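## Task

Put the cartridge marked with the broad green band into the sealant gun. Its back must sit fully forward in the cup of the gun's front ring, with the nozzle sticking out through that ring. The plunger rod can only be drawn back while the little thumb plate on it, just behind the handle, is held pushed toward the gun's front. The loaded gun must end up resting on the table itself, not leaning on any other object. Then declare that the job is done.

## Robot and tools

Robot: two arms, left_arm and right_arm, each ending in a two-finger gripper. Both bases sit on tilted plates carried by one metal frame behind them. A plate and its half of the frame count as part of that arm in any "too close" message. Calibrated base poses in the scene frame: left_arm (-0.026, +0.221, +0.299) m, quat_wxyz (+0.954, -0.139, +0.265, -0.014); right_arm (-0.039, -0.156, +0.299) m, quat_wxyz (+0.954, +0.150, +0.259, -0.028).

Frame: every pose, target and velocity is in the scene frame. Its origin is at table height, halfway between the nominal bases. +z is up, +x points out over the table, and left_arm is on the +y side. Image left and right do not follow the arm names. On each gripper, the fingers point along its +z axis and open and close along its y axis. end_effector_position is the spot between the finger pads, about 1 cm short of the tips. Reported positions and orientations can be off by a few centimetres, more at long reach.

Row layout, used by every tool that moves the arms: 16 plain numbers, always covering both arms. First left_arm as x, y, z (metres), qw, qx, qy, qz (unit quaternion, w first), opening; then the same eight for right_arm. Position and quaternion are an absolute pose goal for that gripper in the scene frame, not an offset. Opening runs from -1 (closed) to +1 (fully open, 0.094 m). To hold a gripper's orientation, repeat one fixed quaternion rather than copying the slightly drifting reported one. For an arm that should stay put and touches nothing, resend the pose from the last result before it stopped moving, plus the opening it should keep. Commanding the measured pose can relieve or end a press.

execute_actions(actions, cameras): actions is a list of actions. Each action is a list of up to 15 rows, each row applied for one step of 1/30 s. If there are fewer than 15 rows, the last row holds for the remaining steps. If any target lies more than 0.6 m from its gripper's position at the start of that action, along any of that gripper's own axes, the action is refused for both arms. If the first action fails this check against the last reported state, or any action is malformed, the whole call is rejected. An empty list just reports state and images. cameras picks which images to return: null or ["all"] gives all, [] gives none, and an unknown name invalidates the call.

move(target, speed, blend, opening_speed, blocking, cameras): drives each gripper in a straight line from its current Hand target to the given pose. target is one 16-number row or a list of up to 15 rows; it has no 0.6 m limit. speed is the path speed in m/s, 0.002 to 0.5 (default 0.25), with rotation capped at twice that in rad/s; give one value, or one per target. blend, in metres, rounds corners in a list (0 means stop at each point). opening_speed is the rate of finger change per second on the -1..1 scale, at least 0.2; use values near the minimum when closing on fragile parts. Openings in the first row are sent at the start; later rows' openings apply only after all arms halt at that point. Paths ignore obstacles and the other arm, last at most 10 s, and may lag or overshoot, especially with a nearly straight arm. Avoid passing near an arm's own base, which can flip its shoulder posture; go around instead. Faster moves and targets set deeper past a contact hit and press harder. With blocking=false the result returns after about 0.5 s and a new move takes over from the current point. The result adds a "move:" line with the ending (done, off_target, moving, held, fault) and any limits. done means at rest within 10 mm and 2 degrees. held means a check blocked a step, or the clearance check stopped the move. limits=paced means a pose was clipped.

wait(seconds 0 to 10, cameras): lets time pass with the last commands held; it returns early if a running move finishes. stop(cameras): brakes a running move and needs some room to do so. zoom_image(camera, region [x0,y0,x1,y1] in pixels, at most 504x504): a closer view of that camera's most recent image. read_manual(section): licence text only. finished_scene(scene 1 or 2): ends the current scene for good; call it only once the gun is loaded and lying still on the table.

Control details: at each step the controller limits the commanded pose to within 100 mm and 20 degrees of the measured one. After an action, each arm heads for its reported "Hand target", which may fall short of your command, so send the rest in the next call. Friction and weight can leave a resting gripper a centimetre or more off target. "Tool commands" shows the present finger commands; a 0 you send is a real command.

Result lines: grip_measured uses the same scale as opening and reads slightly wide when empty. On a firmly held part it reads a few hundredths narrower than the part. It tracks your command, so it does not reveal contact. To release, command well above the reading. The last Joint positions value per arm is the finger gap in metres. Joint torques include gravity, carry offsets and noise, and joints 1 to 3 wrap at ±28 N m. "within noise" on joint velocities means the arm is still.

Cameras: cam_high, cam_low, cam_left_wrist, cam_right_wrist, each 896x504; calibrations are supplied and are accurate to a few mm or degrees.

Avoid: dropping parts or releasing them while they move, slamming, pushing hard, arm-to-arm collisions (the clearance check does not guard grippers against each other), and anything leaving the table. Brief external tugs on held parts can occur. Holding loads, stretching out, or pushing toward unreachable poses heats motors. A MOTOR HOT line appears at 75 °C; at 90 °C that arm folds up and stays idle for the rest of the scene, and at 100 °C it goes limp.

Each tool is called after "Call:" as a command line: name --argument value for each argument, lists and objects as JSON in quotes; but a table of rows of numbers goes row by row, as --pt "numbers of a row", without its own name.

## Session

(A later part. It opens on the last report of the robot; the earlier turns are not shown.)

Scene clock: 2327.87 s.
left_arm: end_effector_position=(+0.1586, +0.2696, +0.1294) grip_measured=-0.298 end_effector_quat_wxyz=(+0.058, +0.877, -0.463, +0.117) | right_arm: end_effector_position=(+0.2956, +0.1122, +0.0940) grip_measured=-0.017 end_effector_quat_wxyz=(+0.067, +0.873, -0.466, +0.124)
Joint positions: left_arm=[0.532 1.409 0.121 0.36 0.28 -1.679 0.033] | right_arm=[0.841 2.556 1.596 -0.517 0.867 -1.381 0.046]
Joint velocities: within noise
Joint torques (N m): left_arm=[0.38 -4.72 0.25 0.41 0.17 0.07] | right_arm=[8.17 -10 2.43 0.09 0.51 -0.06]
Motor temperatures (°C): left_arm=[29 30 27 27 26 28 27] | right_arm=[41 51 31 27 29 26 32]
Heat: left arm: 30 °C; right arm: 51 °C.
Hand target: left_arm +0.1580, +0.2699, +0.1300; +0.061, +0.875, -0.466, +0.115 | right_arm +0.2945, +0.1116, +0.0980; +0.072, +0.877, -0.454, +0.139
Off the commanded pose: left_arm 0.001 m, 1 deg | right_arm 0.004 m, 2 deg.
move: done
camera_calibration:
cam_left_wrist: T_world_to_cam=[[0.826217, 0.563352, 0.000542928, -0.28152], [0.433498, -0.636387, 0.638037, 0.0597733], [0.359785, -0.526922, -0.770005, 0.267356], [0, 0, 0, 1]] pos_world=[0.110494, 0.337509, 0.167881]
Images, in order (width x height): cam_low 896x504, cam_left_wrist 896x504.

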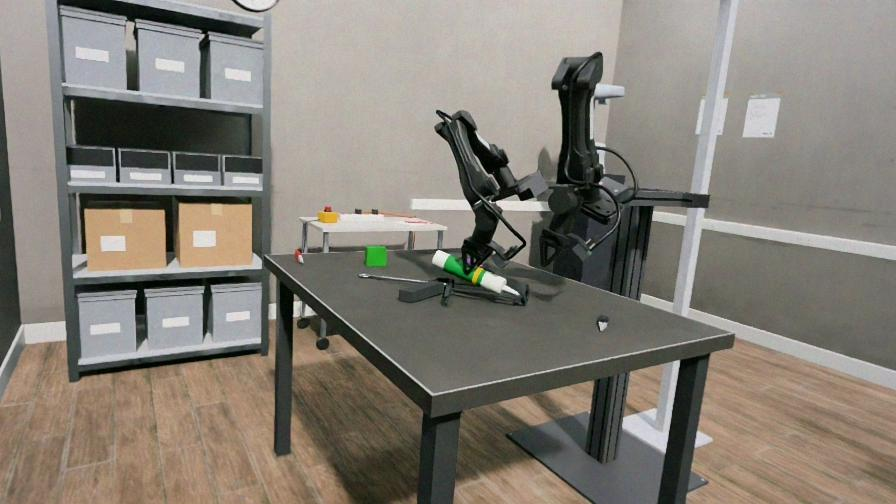

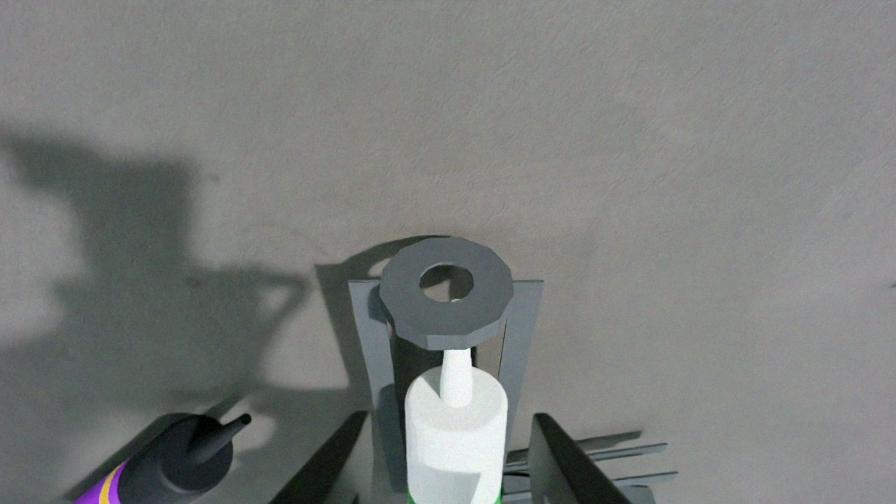

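Call:
move --target '[0.158, 0.27, 0.13, -0.0612, -0.8753, 0.4655, -0.1153, -0.3, 0.2895, 0.1085, 0.090, -0.072, -0.8769, 0.4545, -0.1388, -0.2]' --speed 0.04 --cameras '["cam_left_wrist","cam_low"]'

Call:
zoom_image --camera "cam_left_wrist" --region '[340, 200, 560, 420]'

Scene clock: 2349.70 s.
left_arm: end_effector_position=(+0.1584, +0.2695, +0.1294) grip_measured=-0.298 end_effector_quat_wxyz=(+0.058, +0.876, -0.463, +0.117) | right_arm: end_effector_position=(+0.2923, +0.1095, +0.0884) grip_measured=-0.017 end_effector_quat_wxyz=(+0.065, +0.873, -0.467, +0.125)
Joint positions: left_arm=[0.532 1.409 0.121 0.359 0.28 -1.678 0.033] | right_arm=[0.835 2.556 1.566 -0.473 0.867 -1.393 0.046]
Joint velocities: within noise
Joint torques (N m): left_arm=[0.4 -4.75 0.25 0.4 0.14 0.09] | right_arm=[7.94 -9.47 2.37 0.17 0.51 -0.02]
Motor temperatures (°C): left_arm=[29 30 27 27 26 28 27] | right_arm=[41 51 31 27 29 26 32]
Heat: left arm: 30 °C; right arm: 51 °C.
Hand target: left_arm +0.1580, +0.2700, +0.1300; +0.061, +0.875, -0.466, +0.115 | right_arm +0.2895, +0.1085, +0.0900; +0.072, +0.877, -0.454, +0.139
Off the commanded pose: left_arm 0.001 m, 0 deg | right_arm 0.003 m, 2 deg.
move: done
camera_calibration:
cam_left_wrist: T_world_to_cam=[[0.826411, 0.563067, -0.000496516, -0.281065], [0.433869, -0.636226, 0.637945, 0.059711], [0.35889, -0.52742, -0.770082, 0.267653], [0, 0, 0, 1]] pos_world=[0.11031, 0.337413, 0.167883]
Images, in order (width x height): cam_low 896x504, cam_left_wrist 896x504.

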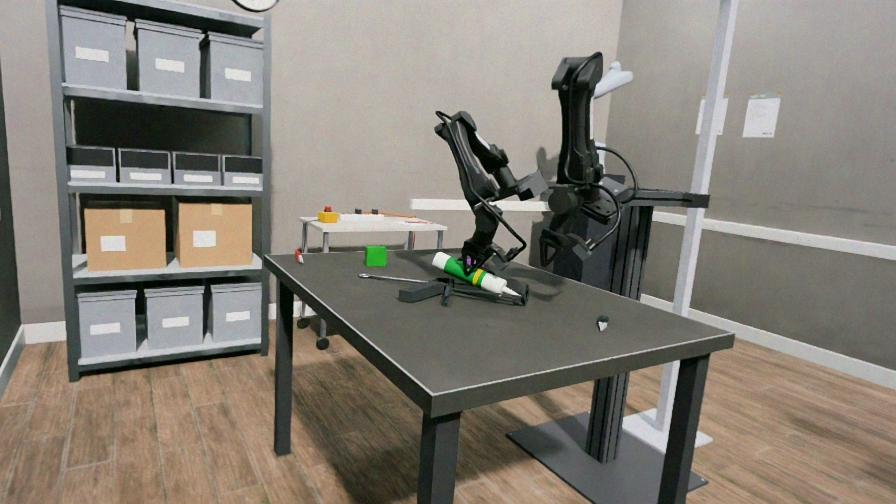

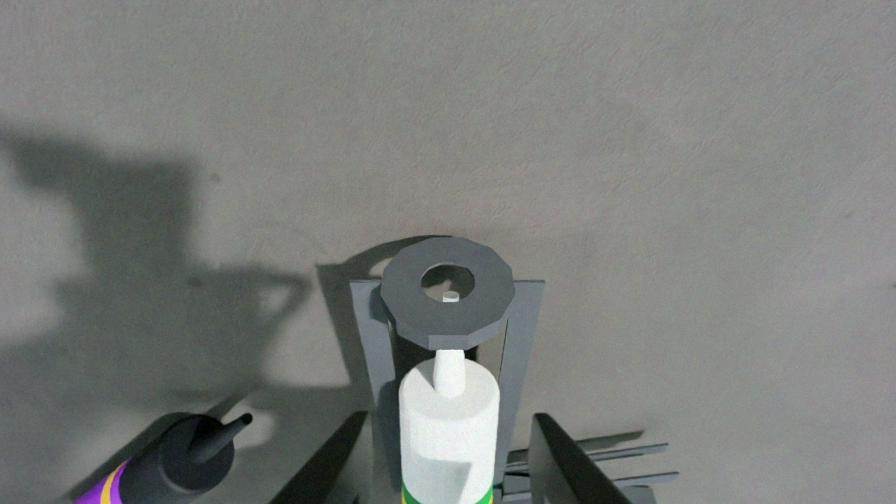

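Scaled by 2.291.

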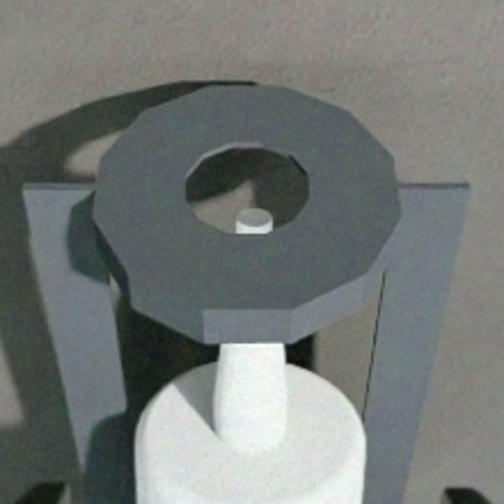

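Call:
move --pt "0.160 0.2617 0.08 -0.0612 -0.8753 0.4655 -0.1153 -0.3 0.2895 0.1085 0.090 -0.072 -0.8769 0.4545 -0.1388 -0.2" --pt "0.160 0.2617 0.018 -0.0612 -0.8753 0.4655 -0.1153 -0.3 0.2895 0.1085 0.090 -0.072 -0.8769 0.4545 -0.1388 -0.2" --pt "0.179 0.2148 0.018 -0.0612 -0.8753 0.4655 -0.1153 -0.3 0.2895 0.1085 0.090 -0.072 -0.8769 0.4545 -0.1388 -0.2" --speed '[0.1, 0.1, 0.04]' --cameras '["cam_left_wrist","cam_low"]'

Call:
zoom_image --camera "cam_low" --region '[420, 220, 600, 330]'

Scene clock: 2366.80 s.
left_arm: end_effector_position=(+0.1776, +0.2236, +0.0207) grip_measured=-0.298 end_effector_quat_wxyz=(+0.051, +0.878, -0.463, +0.105) | right_arm: end_effector_position=(+0.2935, +0.1070, +0.0878) grip_measured=-0.017 end_effector_quat_wxyz=(+0.068, +0.873, -0.466, +0.128)
Joint positions: left_arm=[0.26 2.274 0.364 1.016 0.086 -1.897 0.033] | right_arm=[0.831 2.556 1.565 -0.472 0.875 -1.398 0.046]
Joint velocities: within noise
Joint torques (N m): left_arm=[-2.62 -3.86 -2.93 0.93 0.25 -0.08] | right_arm=[8.31 -9.42 2.36 0.11 0.41 0.01]
Motor temperatures (°C): left_arm=[29 30 27 27 26 28 27] | right_arm=[41 50 31 27 29 26 32]
Heat: left arm: 30 °C; right arm: 50 °C.
Hand target: left_arm +0.1789, +0.2149, +0.0183; +0.061, +0.875, -0.466, +0.115 | right_arm +0.2895, +0.1085, +0.0900; +0.072, +0.877, -0.455, +0.139
Off the commanded pose: left_arm 0.009 m, 2 deg | right_arm 0.005 m, 2 deg.
move: done
camera_calibration:
cam_left_wrist: T_world_to_cam=[[0.825125, 0.56495, 0.000796023, -0.271388], [0.444204, -0.649641, 0.616968, 0.0930999], [0.349073, -0.508722, -0.786988, 0.150717], [0, 0, 0, 1]] pos_world=[0.129963, 0.290475, 0.0613887]
Images, in order (width x height): cam_low 896x504, cam_left_wrist 896x504.

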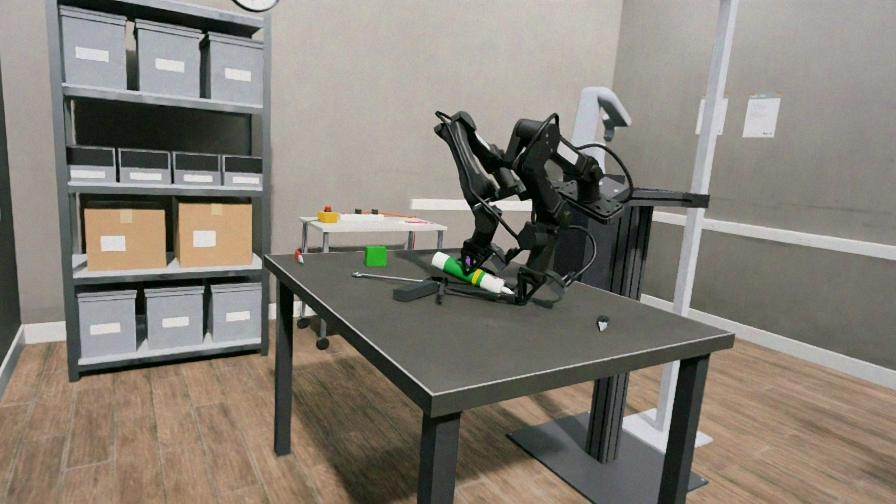

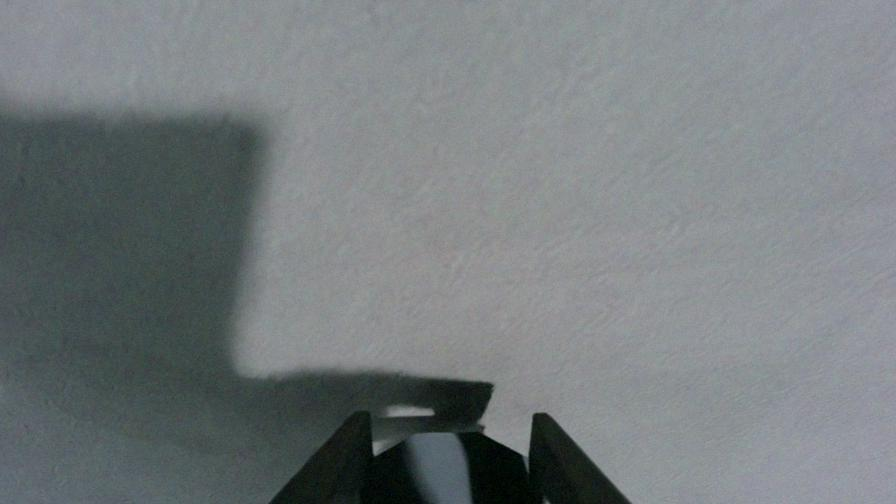

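Scaled by 2.800.

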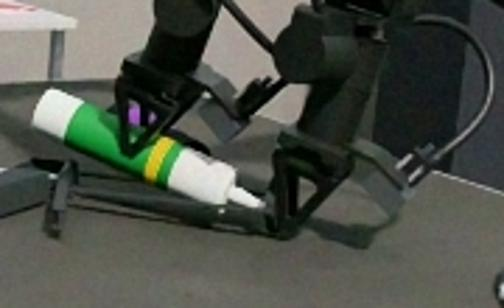

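Call:
move --pt "0.167 0.237 0.03 -0.0612 -0.8753 0.4655 -0.1153 -0.3 0.2895 0.1085 0.090 -0.072 -0.8769 0.4545 -0.1388 -0.2" --pt "0.168 0.247 0.13 -0.0612 -0.8753 0.4655 -0.1153 -0.3 0.2895 0.1085 0.090 -0.072 -0.8769 0.4545 -0.1388 -0.2" --speed 0.12 --cameras '["cam_left_wrist","cam_low"]'

Call:
zoom_image --camera "cam_left_wrist" --region '[340, 200, 560, 420]'

Scene clock: 2378.47 s.
left_arm: end_effector_position=(+0.1697, +0.2469, +0.1299) grip_measured=-0.298 end_effector_quat_wxyz=(+0.057, +0.877, -0.463, +0.119) | right_arm: end_effector_position=(+0.2935, +0.1070, +0.0878) grip_measured=-0.017 end_effector_quat_wxyz=(+0.068, +0.873, -0.466, +0.128)
Joint positions: left_arm=[0.361 1.416 0.111 0.413 0.177 -1.819 0.033] | right_arm=[0.831 2.556 1.565 -0.472 0.875 -1.398 0.046]
Joint velocities: within noise
Joint torques (N m): left_arm=[0.08 -4.51 0.34 0.43 0.13 0.08] | right_arm=[8.29 -9.43 2.36 0.11 0.4 -0.02]
Motor temperatures (°C): left_arm=[29 30 27 27 27 28 27] | right_arm=[41 50 31 27 29 26 32]
Heat: left arm: 30 °C; right arm: 50 °C.
Hand target: left_arm +0.1679, +0.2469, +0.1300; +0.061, +0.875, -0.465, +0.115 | right_arm +0.2895, +0.1085, +0.0900; +0.072, +0.877, -0.455, +0.139
Off the commanded pose: left_arm 0.002 m, 1 deg | right_arm 0.005 m, 2 deg.
move: done
camera_calibration:
cam_left_wrist: T_world_to_cam=[[0.825286, 0.564699, 0.00431414, -0.278528], [0.431491, -0.635499, 0.640279, 0.039973], [0.364306, -0.526551, -0.768131, 0.250653], [0, 0, 0, 1]] pos_world=[0.121303, 0.314669, 0.168142]
Images, in order (width x height): cam_low 896x504, cam_left_wrist 896x504.

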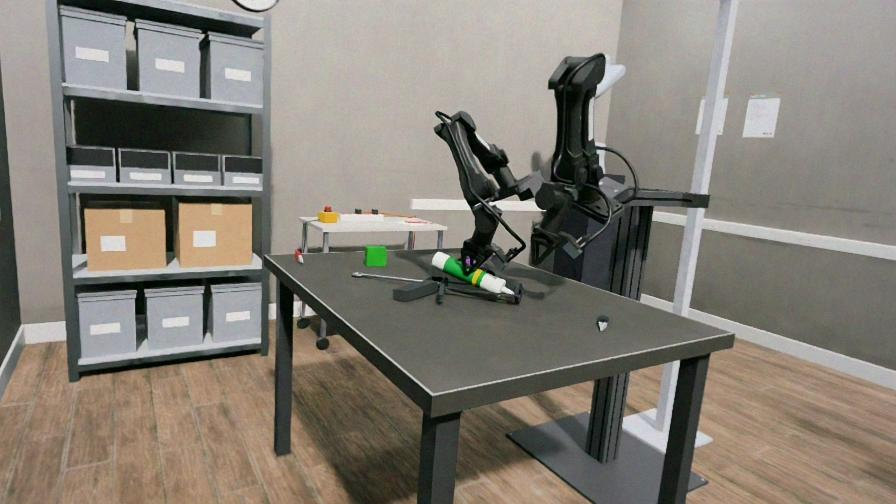

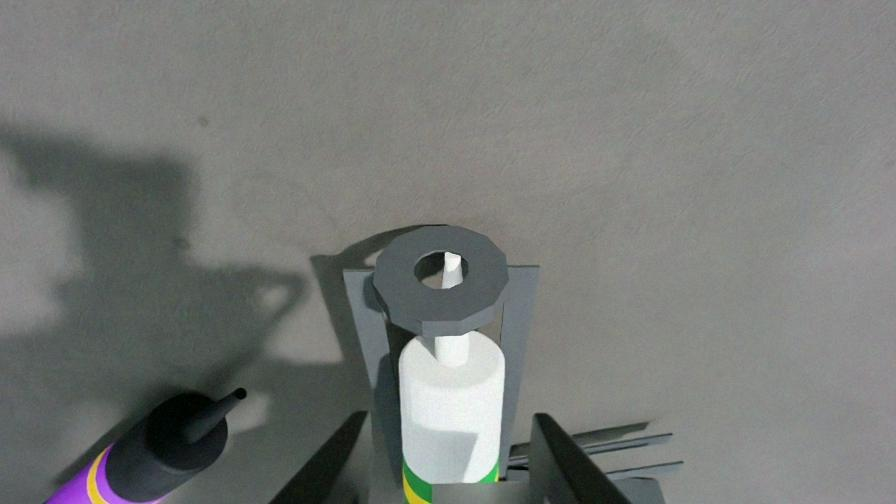

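Scaled by 2.291.

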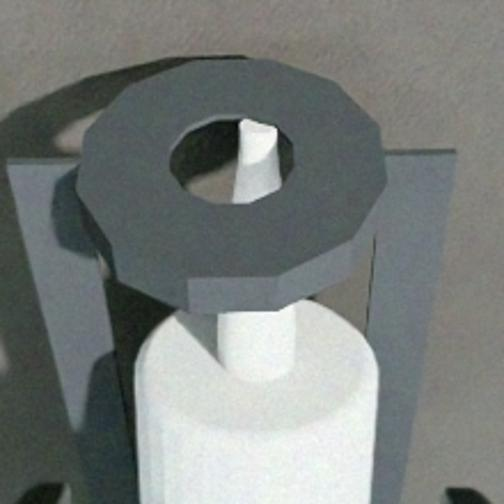

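Call:
move --target '[0.168, 0.247, 0.13, -0.0612, -0.8753, 0.4655, -0.1153, -0.3, 0.2885, 0.107, 0.082, -0.0698, -0.8839, 0.4407, -0.1399, -0.2]' --speed 0.04 --cameras '["cam_left_wrist","cam_low"]'

Call:
zoom_image --camera "cam_left_wrist" --region '[340, 200, 560, 420]'

Scene clock: 2397.07 s.
left_arm: end_effector_position=(+0.1695, +0.2468, +0.1299) grip_measured=-0.298 end_effector_quat_wxyz=(+0.057, +0.877, -0.463, +0.119) | right_arm: end_effector_position=(+0.2923, +0.1062, +0.0802) grip_measured=-0.017 end_effector_quat_wxyz=(+0.066, +0.879, -0.453, +0.129)
Joint positions: left_arm=[0.361 1.416 0.111 0.412 0.177 -1.819 0.033] | right_arm=[0.822 2.565 1.544 -0.416 0.875 -1.452 0.046]
Joint velocities: within noise
Joint torques (N m): left_arm=[-0.08 -4.53 0.21 0.47 0.14 0.06] | right_arm=[8.09 -9.36 2.15 0.21 0.43 -0.05]
Motor temperatures (°C): left_arm=[29 30 27 27 26 28 27] | right_arm=[41 49 31 27 29 26 32]
Heat: left arm: 30 °C; right arm: 49 °C.
Hand target: left_arm +0.1680, +0.2469, +0.1300; +0.061, +0.875, -0.465, +0.115 | right_arm +0.2886, +0.1070, +0.0820; +0.070, +0.884, -0.441, +0.140
Off the commanded pose: left_arm 0.001 m, 1 deg | right_arm 0.004 m, 2 deg.
move: done
camera_calibration:
cam_left_wrist: T_world_to_cam=[[0.825547, 0.564323, 0.00330706, -0.278076], [0.431835, -0.63548, 0.640065, 0.0400018], [0.363305, -0.526976, -0.768313, 0.250979], [0, 0, 0, 1]] pos_world=[0.121109, 0.314605, 0.168146]
Images, in order (width x height): cam_low 896x504, cam_left_wrist 896x504.

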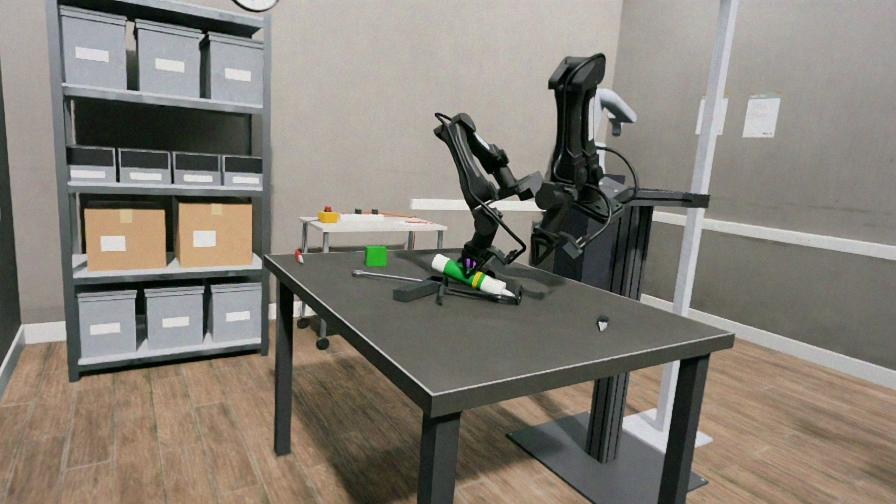

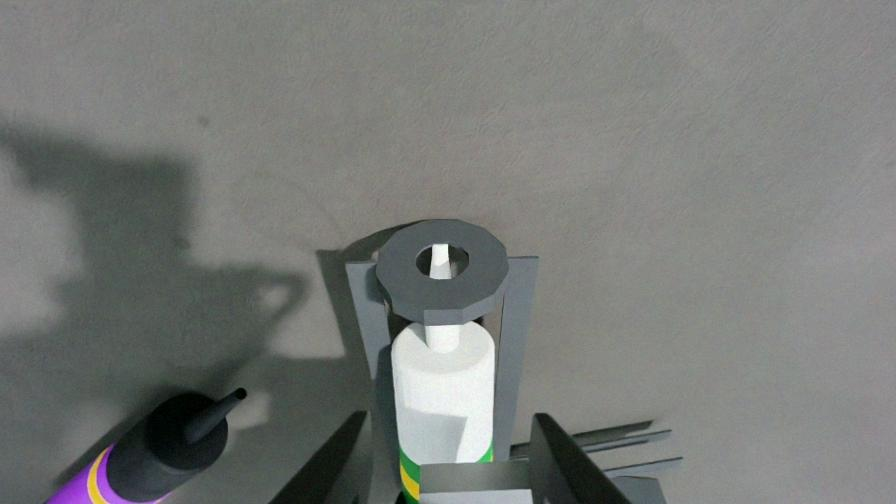

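Scaled by 2.291.

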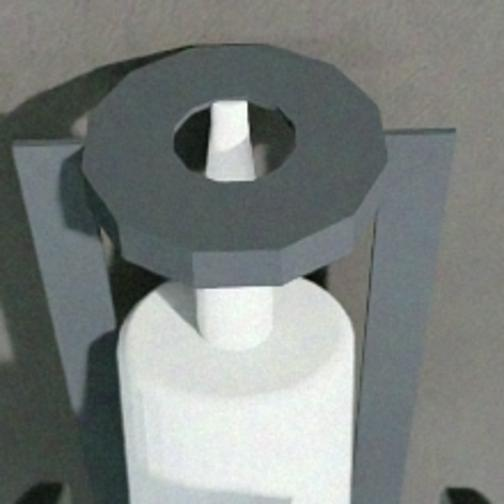

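Call:
move --pt "0.1634 0.2456 0.08 -0.0612 -0.8753 0.4655 -0.1153 -0.3 0.2885 0.107 0.082 -0.0698 -0.8839 0.4407 -0.1399 -0.2" --pt "0.1634 0.2456 0.018 -0.0612 -0.8753 0.4655 -0.1153 -0.3 0.2885 0.107 0.082 -0.0698 -0.8839 0.4407 -0.1399 -0.2" --pt "0.1875 0.2085 0.018 -0.0612 -0.8753 0.4655 -0.1153 -0.3 0.2885 0.107 0.082 -0.0698 -0.8839 0.4407 -0.1399 -0.2" --speed '[0.1, 0.1, 0.04]' --cameras '["cam_left_wrist","cam_low"]'

Call:
zoom_image --camera "cam_low" --region '[420, 220, 600, 330]'

Scene clock: 2439.33 s.
left_arm: end_effector_position=(+0.1831, +0.2204, +0.0189) grip_measured=-0.298 end_effector_quat_wxyz=(+0.044, +0.880, -0.462, +0.102) | right_arm: end_effector_position=(+0.2955, +0.1016, +0.0797) grip_measured=-0.017 end_effector_quat_wxyz=(+0.071, +0.877, -0.454, +0.138)
Joint positions: left_arm=[0.227 2.271 0.38 1.004 0.049 -1.926 0.033] | right_arm=[0.816 2.565 1.543 -0.414 0.895 -1.455 0.046]
Joint velocities: within noise
Joint torques (N m): left_arm=[-3.29 -5.46 -2.58 0.69 0.36 -0.12] | right_arm=[8.59 -9.43 2.13 0.15 0.26 -0.06]
Motor temperatures (°C): left_arm=[29 30 27 27 26 28 27] | right_arm=[41 44 31 27 29 26 32]
Heat: left arm: 30 °C; right arm: 44 °C.
Hand target: left_arm +0.1872, +0.2087, +0.0184; +0.061, +0.875, -0.466, +0.115 | right_arm +0.2886, +0.1069, +0.0820; +0.070, +0.884, -0.441, +0.140
Off the commanded pose: left_arm 0.013 m, 3 deg | right_arm 0.009 m, 2 deg.
move: off_target (left_arm)
camera_calibration:
cam_left_wrist: T_world_to_cam=[[0.822514, 0.568674, 0.00899752, -0.274594], [0.447754, -0.65721, 0.606293, 0.0908548], [0.350697, -0.494656, -0.79519, 0.14253], [0, 0, 0, 1]] pos_world=[0.135192, 0.286369, 0.0607248]
Images, in order (width x height): cam_low 896x504, cam_left_wrist 896x504.

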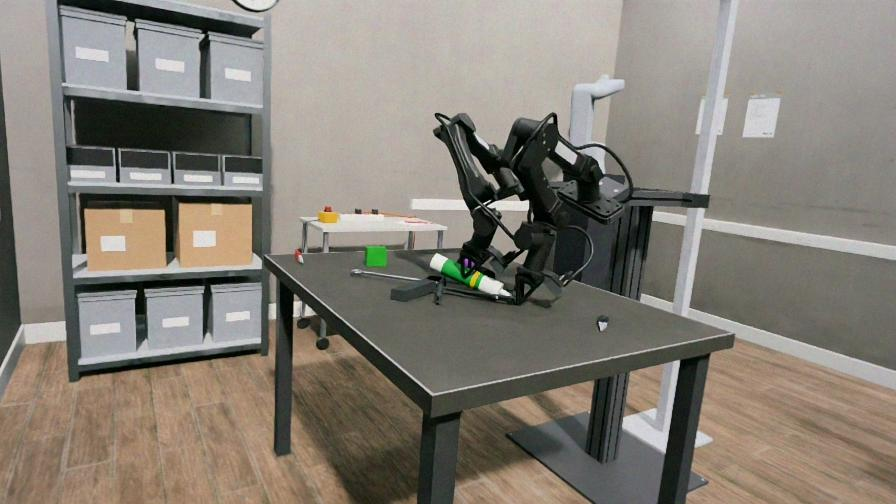

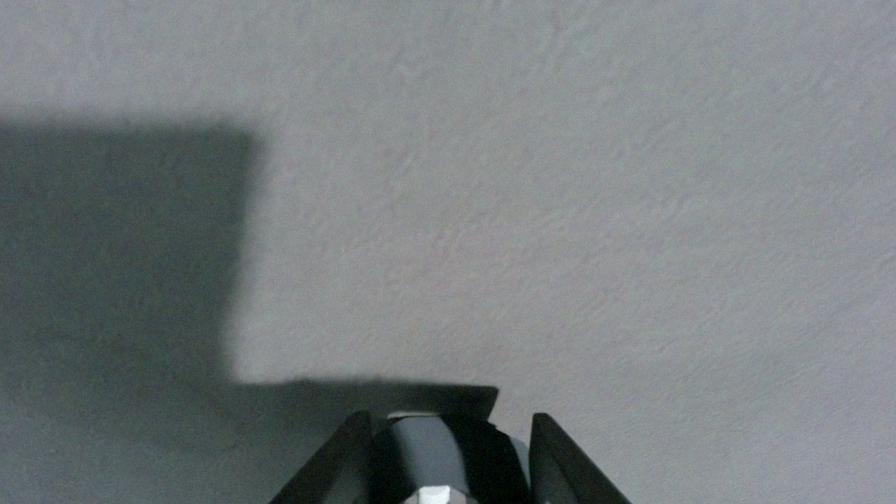

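Scaled by 2.800.

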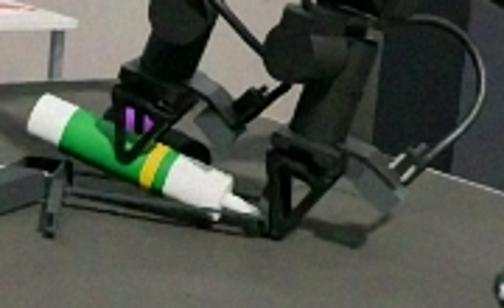

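Call:
move --pt "0.170 0.228 0.03 -0.0612 -0.8753 0.4655 -0.1153 -0.3 0.2885 0.107 0.082 -0.0698 -0.8839 0.4407 -0.1399 -0.2" --pt "0.170 0.238 0.13 -0.0612 -0.8753 0.4655 -0.1153 -0.3 0.2885 0.107 0.082 -0.0698 -0.8839 0.4407 -0.1399 -0.2" --speed 0.12 --cameras '["cam_left_wrist","cam_low","cam_right_wrist"]'

Call:
zoom_image --camera "cam_left_wrist" --region '[340, 200, 560, 420]'

Call:
zoom_image --camera "cam_low" --region '[460, 260, 560, 320]'

Scene clock: 2449.63 s.
left_arm: end_effector_position=(+0.1720, +0.2399, +0.1298) grip_measured=-0.298 end_effector_quat_wxyz=(+0.055, +0.878, -0.460, +0.119) | right_arm: end_effector_position=(+0.2955, +0.1017, +0.0797) grip_measured=-0.017 end_effector_quat_wxyz=(+0.070, +0.877, -0.454, +0.138)
Joint positions: left_arm=[0.306 1.426 0.106 0.438 0.139 -1.867 0.033] | right_arm=[0.816 2.565 1.543 -0.413 0.894 -1.455 0.046]
Joint velocities: within noise
Joint torques (N m): left_arm=[-0.75 -4.42 0.01 0.55 0.09 0.1] | right_arm=[8.58 -9.44 2.13 0.17 0.25 -0.06]
Motor temperatures (°C): left_arm=[29 30 27 27 27 28 27] | right_arm=[41 43 31 27 28 26 32]
Heat: left arm: 30 °C; right arm: 43 °C.
Hand target: left_arm +0.1699, +0.2380, +0.1300; +0.061, +0.875, -0.466, +0.115 | right_arm +0.2886, +0.1069, +0.0820; +0.070, +0.884, -0.441, +0.140
Off the commanded pose: left_arm 0.003 m, 1 deg | right_arm 0.009 m, 2 deg.
move: done
camera_calibration:
cam_left_wrist: T_world_to_cam=[[0.821953, 0.56952, 0.00641793, -0.277278], [0.434919, -0.634887, 0.638564, 0.0341157], [0.367749, -0.522078, -0.769542, 0.244556], [0, 0, 0, 1]] pos_world=[0.123137, 0.307252, 0.16819]
cam_right_wrist: T_world_to_cam=[[0.819678, 0.57278, 0.00709368, -0.301143], [0.413594, -0.600352, 0.684484, -0.0777545], [0.396317, -0.558123, -0.728993, 0.0848747], [0, 0, 0, 1]] pos_world=[0.245362, 0.173179, 0.117231]
Images, in order (width x height): cam_low 896x504, cam_left_wrist 896x504, cam_right_wrist 896x504.

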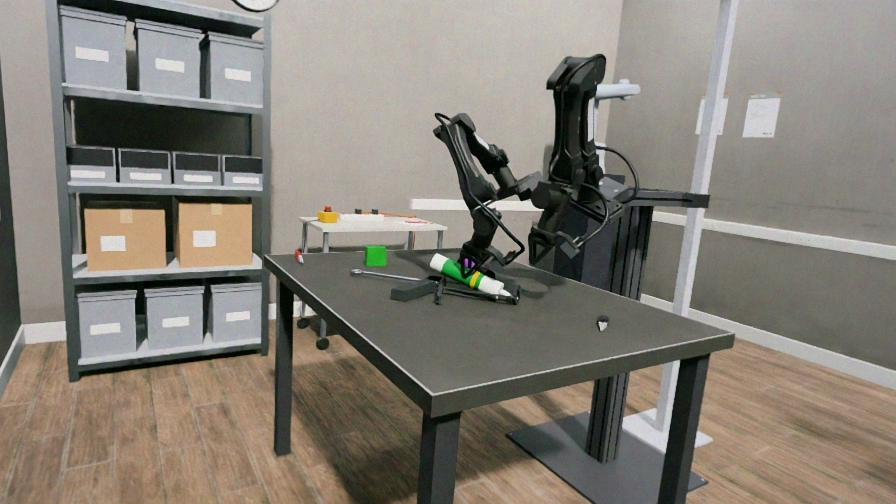

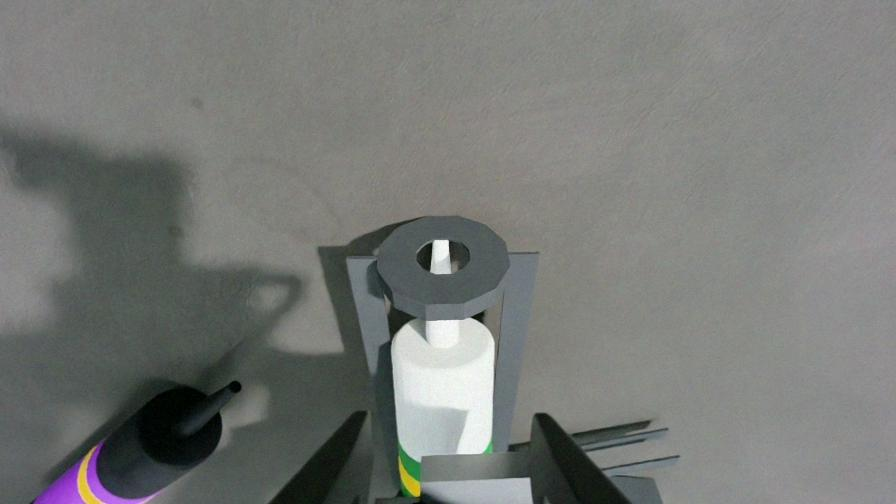

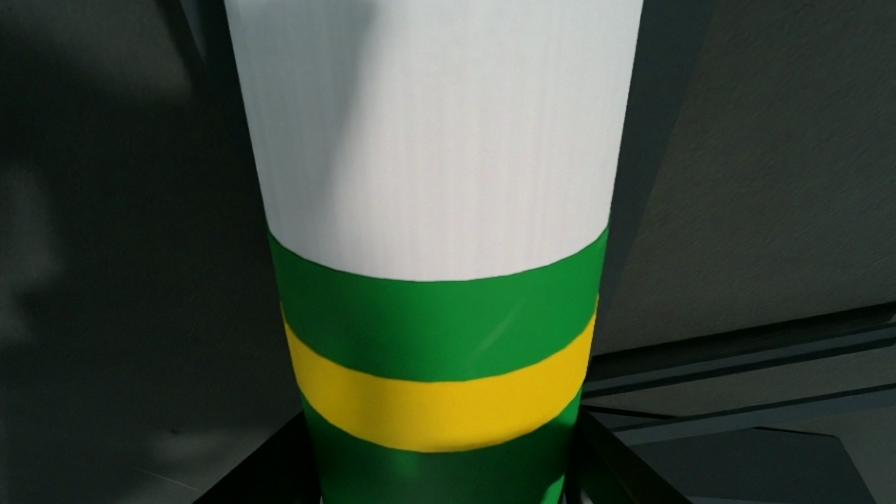

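Scaled by 2.291.

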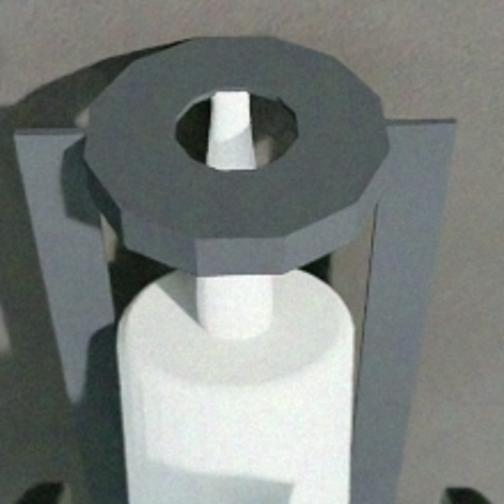

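Scaled by 5.040.

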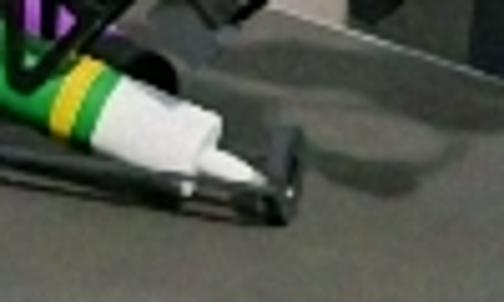

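Call:
move --target '[0.170, 0.238, 0.13, -0.0612, -0.8753, 0.4655, -0.1153, -0.3, 0.2885, 0.107, 0.083, -0.0583, -0.8872, 0.4424, -0.1168, -0.2]' --speed 0.05 --cameras '["cam_left_wrist","cam_low"]'

Call:
zoom_image --camera "cam_left_wrist" --region '[340, 200, 560, 420]'

Scene clock: 2468.43 s.
left_arm: end_effector_position=(+0.1727, +0.2401, +0.1297) grip_measured=-0.298 end_effector_quat_wxyz=(+0.054, +0.878, -0.460, +0.120) | right_arm: end_effector_position=(+0.2862, +0.1018, +0.0734) grip_measured=-0.017 end_effector_quat_wxyz=(+0.069, +0.884, -0.447, +0.118)
Joint positions: left_arm=[0.306 1.426 0.108 0.438 0.139 -1.867 0.033] | right_arm=[0.809 2.565 1.519 -0.394 0.855 -1.475 0.046]
Joint velocities: within noise
Joint torques (N m): left_arm=[-0.8 -4.48 -0.02 0.51 0.08 0.13] | right_arm=[7.94 -11.69 1.89 0.11 0.09 -0.1]
Motor temperatures (°C): left_arm=[29 30 27 27 26 28 27] | right_arm=[41 43 31 27 28 26 32]
Heat: left arm: 30 °C; right arm: 43 °C.
Hand target: left_arm +0.1700, +0.2380, +0.1300; +0.061, +0.875, -0.466, +0.115 | right_arm +0.2885, +0.1070, +0.0828; +0.058, +0.887, -0.442, +0.117
Off the commanded pose: left_arm 0.003 m, 1 deg | right_arm 0.011 m, 1 deg.
move: off_target (right_arm)
camera_calibration:
cam_left_wrist: T_world_to_cam=[[0.821875, 0.569619, 0.00750611, -0.278156], [0.434305, -0.635055, 0.638815, 0.0340766], [0.368648, -0.521766, -0.769324, 0.24413], [0, 0, 0, 1]] pos_world=[0.123812, 0.307462, 0.168134]
Images, in order (width x height): cam_low 896x504, cam_left_wrist 896x504.

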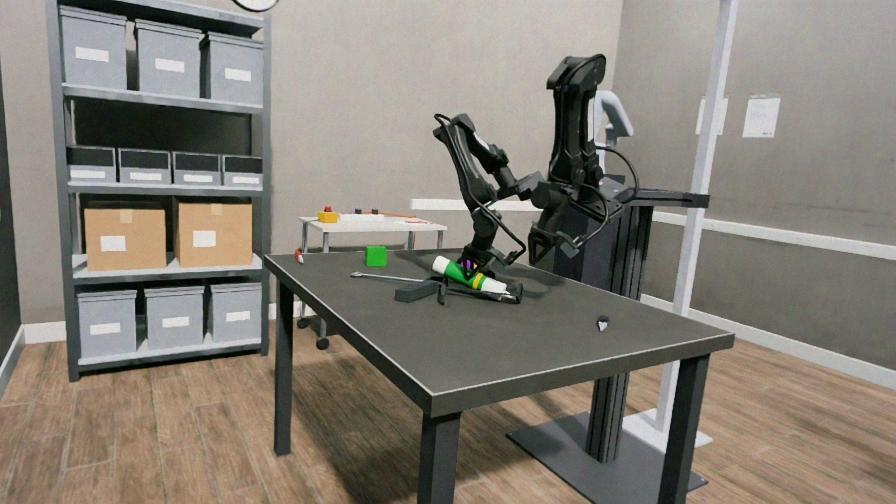

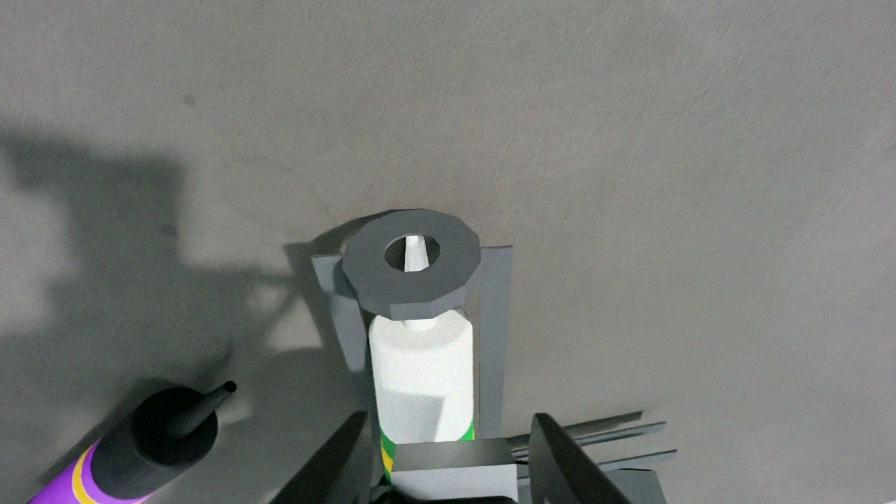

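Scaled by 2.291.

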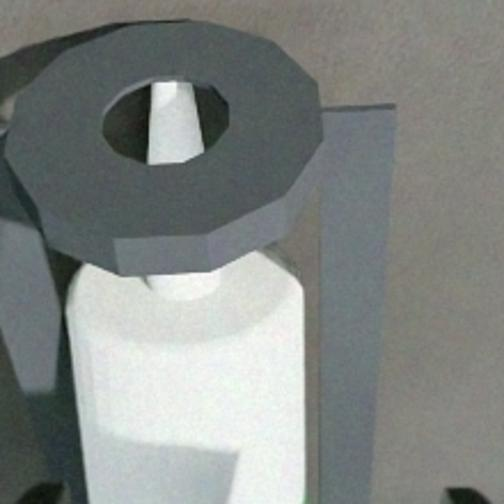

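Call:
move --target '[0.170, 0.238, 0.13, -0.0612, -0.8753, 0.4655, -0.1153, -0.3, 0.298, 0.107, 0.098, -0.0583, -0.8872, 0.4424, -0.1168, -0.2]' --speed 0.05 --cameras '["cam_left_wrist"]'

Call:
zoom_image --camera "cam_left_wrist" --region '[340, 200, 560, 420]'

Scene clock: 2480.63 s.
left_arm: end_effector_position=(+0.1727, +0.2401, +0.1297) grip_measured=-0.298 end_effector_quat_wxyz=(+0.054, +0.878, -0.460, +0.120) | right_arm: end_effector_position=(+0.2819, +0.0982, +0.0736) grip_measured=-0.017 end_effector_quat_wxyz=(+0.079, +0.888, -0.438, +0.113)
Joint positions: left_arm=[0.306 1.426 0.108 0.438 0.139 -1.867 0.033] | right_arm=[0.809 2.565 1.519 -0.424 0.854 -1.475 0.046]
Joint velocities: within noise
Joint torques (N m): left_arm=[-0.79 -4.56 -0.13 0.51 0.11 0.06] | right_arm=[8.55 -14.16 3.7 -0.21 0.09 -0.02]
Motor temperatures (°C): left_arm=[29 30 27 27 26 28 27] | right_arm=[41 44 31 27 28 26 32]
Heat: left arm: 30 °C; right arm: 44 °C.
Hand target: left_arm +0.1700, +0.2380, +0.1300; +0.061, +0.875, -0.466, +0.116 | right_arm +0.2976, +0.1067, +0.0973; +0.058, +0.887, -0.442, +0.117
Off the commanded pose: left_arm 0.003 m, 1 deg | right_arm 0.031 m, 2 deg.
move: off_target (right_arm)
camera_calibration:
cam_left_wrist: T_world_to_cam=[[0.821875, 0.569619, 0.00750611, -0.278156], [0.434305, -0.635055, 0.638815, 0.0340766], [0.368648, -0.521766, -0.769324, 0.24413], [0, 0, 0, 1]] pos_world=[0.123812, 0.307462, 0.168134]
Images, in order (width x height): cam_left_wrist 896x504.

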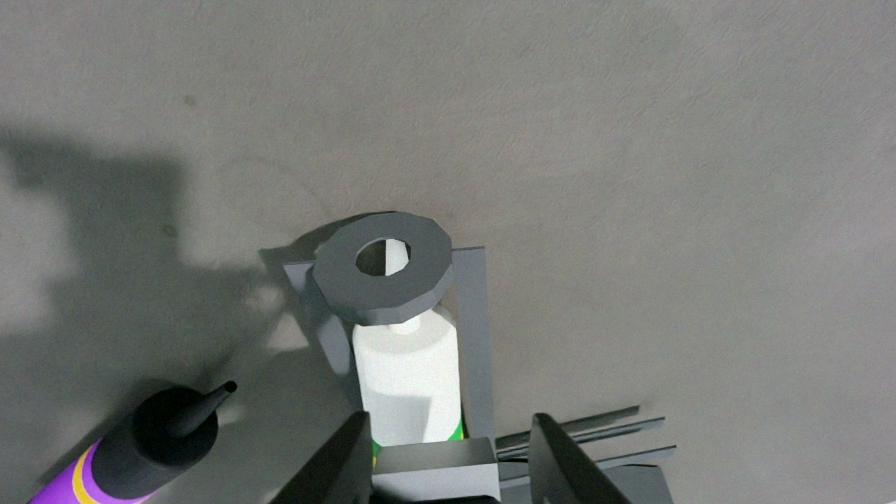

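Scaled by 2.291.

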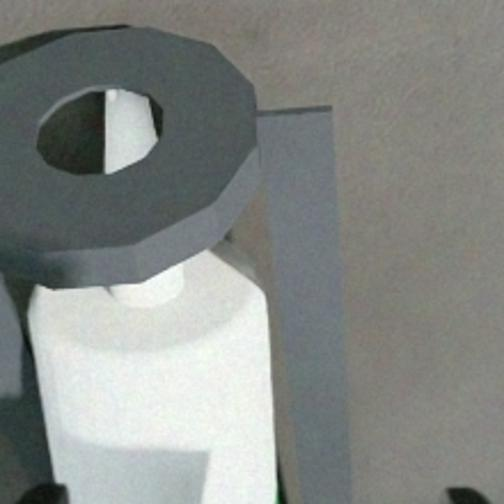

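Call:
move --pt "0.170 0.238 0.13 -0.0612 -0.8753 0.4655 -0.1153 -0.3 0.307 0.117 0.115 -0.0583 -0.8872 0.4424 -0.1168 -0.2" --pt "0.170 0.238 0.13 -0.0612 -0.8753 0.4655 -0.1153 -0.3 0.292 0.108 0.095 -0.0583 -0.8872 0.4424 -0.1168 -0.2" --speed 0.06 --cameras '["cam_left_wrist"]'

Call:
zoom_image --camera "cam_left_wrist" --region '[340, 200, 560, 420]'

Scene clock: 2489.67 s.
left_arm: end_effector_position=(+0.1726, +0.2401, +0.1297) grip_measured=-0.298 end_effector_quat_wxyz=(+0.054, +0.878, -0.460, +0.119) | right_arm: end_effector_position=(+0.2800, +0.0988, +0.0746) grip_measured=-0.017 end_effector_quat_wxyz=(+0.080, +0.887, -0.442, +0.104)
Joint positions: left_arm=[0.306 1.426 0.108 0.437 0.139 -1.867 0.033] | right_arm=[0.809 2.563 1.527 -0.449 0.838 -1.457 0.046]
Joint velocities: within noise
Joint torques (N m): left_arm=[-0.87 -4.63 -0.14 0.52 0.14 0.05] | right_arm=[9.01 -13.33 2.06 0.14 0.24 -0.1]
Motor temperatures (°C): left_arm=[29 30 27 27 26 28 27] | right_arm=[41 46 31 27 28 26 32]
Heat: left arm: 30 °C; right arm: 46 °C.
Hand target: left_arm +0.1700, +0.2380, +0.1300; +0.061, +0.875, -0.466, +0.116 | right_arm +0.2916, +0.1078, +0.0945; +0.059, +0.887, -0.443, +0.117
Off the commanded pose: left_arm 0.003 m, 1 deg | right_arm 0.025 m, 3 deg.
move: off_target (right_arm)
camera_calibration:
cam_left_wrist: T_world_to_cam=[[0.821901, 0.569586, 0.00714339, -0.278015], [0.43451, -0.634999, 0.638731, 0.034064], [0.368348, -0.52187, -0.769397, 0.244227], [0, 0, 0, 1]] pos_world=[0.123739, 0.307439, 0.168136]
Images, in order (width x height): cam_left_wrist 896x504.

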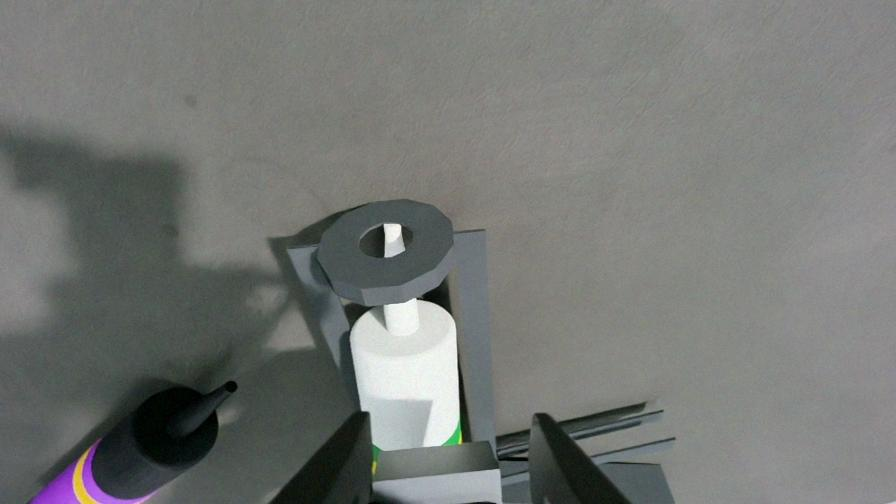

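Scaled by 2.291.

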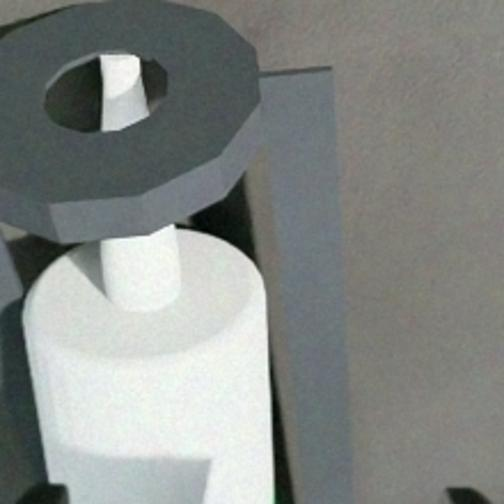

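Call:
move --pt "0.170 0.238 0.13 -0.0612 -0.8753 0.4655 -0.1153 -0.3 0.317 0.082 0.125 -0.0583 -0.8872 0.4424 -0.1168 -0.2" --pt "0.170 0.238 0.13 -0.0612 -0.8753 0.4655 -0.1153 -0.3 0.308 0.080 0.110 -0.0698 -0.8839 0.4407 -0.1399 -0.2" --speed 0.1 --cameras '["cam_left_wrist","cam_high"]'

Scene clock: 2504.53 s.
left_arm: end_effector_position=(+0.1725, +0.2400, +0.1297) grip_measured=-0.298 end_effector_quat_wxyz=(+0.055, +0.878, -0.460, +0.119) | right_arm: end_effector_position=(+0.3046, +0.0804, +0.1018) grip_measured=-0.017 end_effector_quat_wxyz=(+0.067, +0.883, -0.449, +0.119)
Joint positions: left_arm=[0.306 1.426 0.108 0.437 0.139 -1.867 0.033] | right_arm=[0.791 2.438 1.457 -0.434 0.853 -1.501 0.046]
Joint velocities: within noise
Joint torques (N m): left_arm=[-0.76 -4.6 0.03 0.55 0.1 0.08] | right_arm=[8.06 -10.36 2.41 0.14 0.62 -0.03]
Motor temperatures (°C): left_arm=[29 30 27 27 26 28 27] | right_arm=[41 50 31 26 28 26 32]
Heat: left arm: 30 °C; right arm: 50 °C.
Hand target: left_arm +0.1700, +0.2380, +0.1300; +0.061, +0.875, -0.466, +0.115 | right_arm +0.3080, +0.0800, +0.1099; +0.070, +0.884, -0.441, +0.140
Off the commanded pose: left_arm 0.003 m, 1 deg | right_arm 0.009 m, 3 deg.
move: off_target (right_arm)
camera_calibration:
cam_left_wrist: T_world_to_cam=[[0.821927, 0.569553, 0.00678066, -0.277875], [0.434714, -0.634943, 0.638648, 0.0340514], [0.368049, -0.521974, -0.769469, 0.244324], [0, 0, 0, 1]] pos_world=[0.123667, 0.307416, 0.168137]
Images, in order (width x height): cam_high 896x504, cam_left_wrist 896x504.

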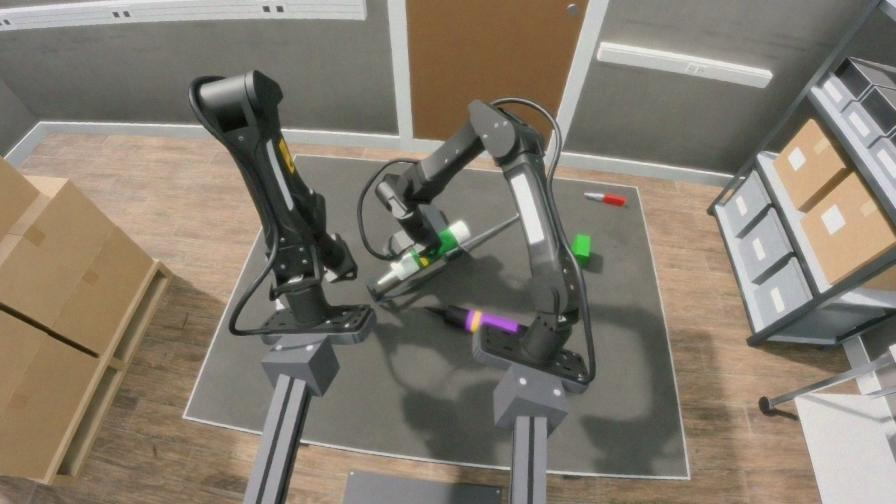

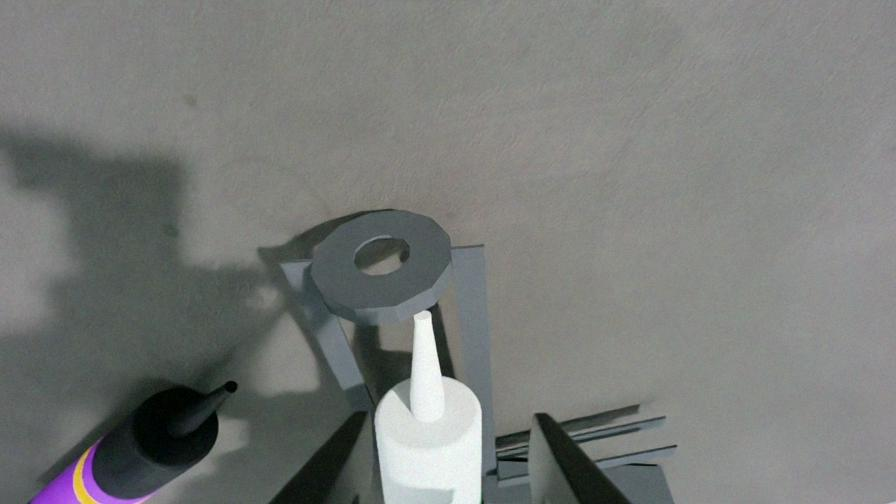

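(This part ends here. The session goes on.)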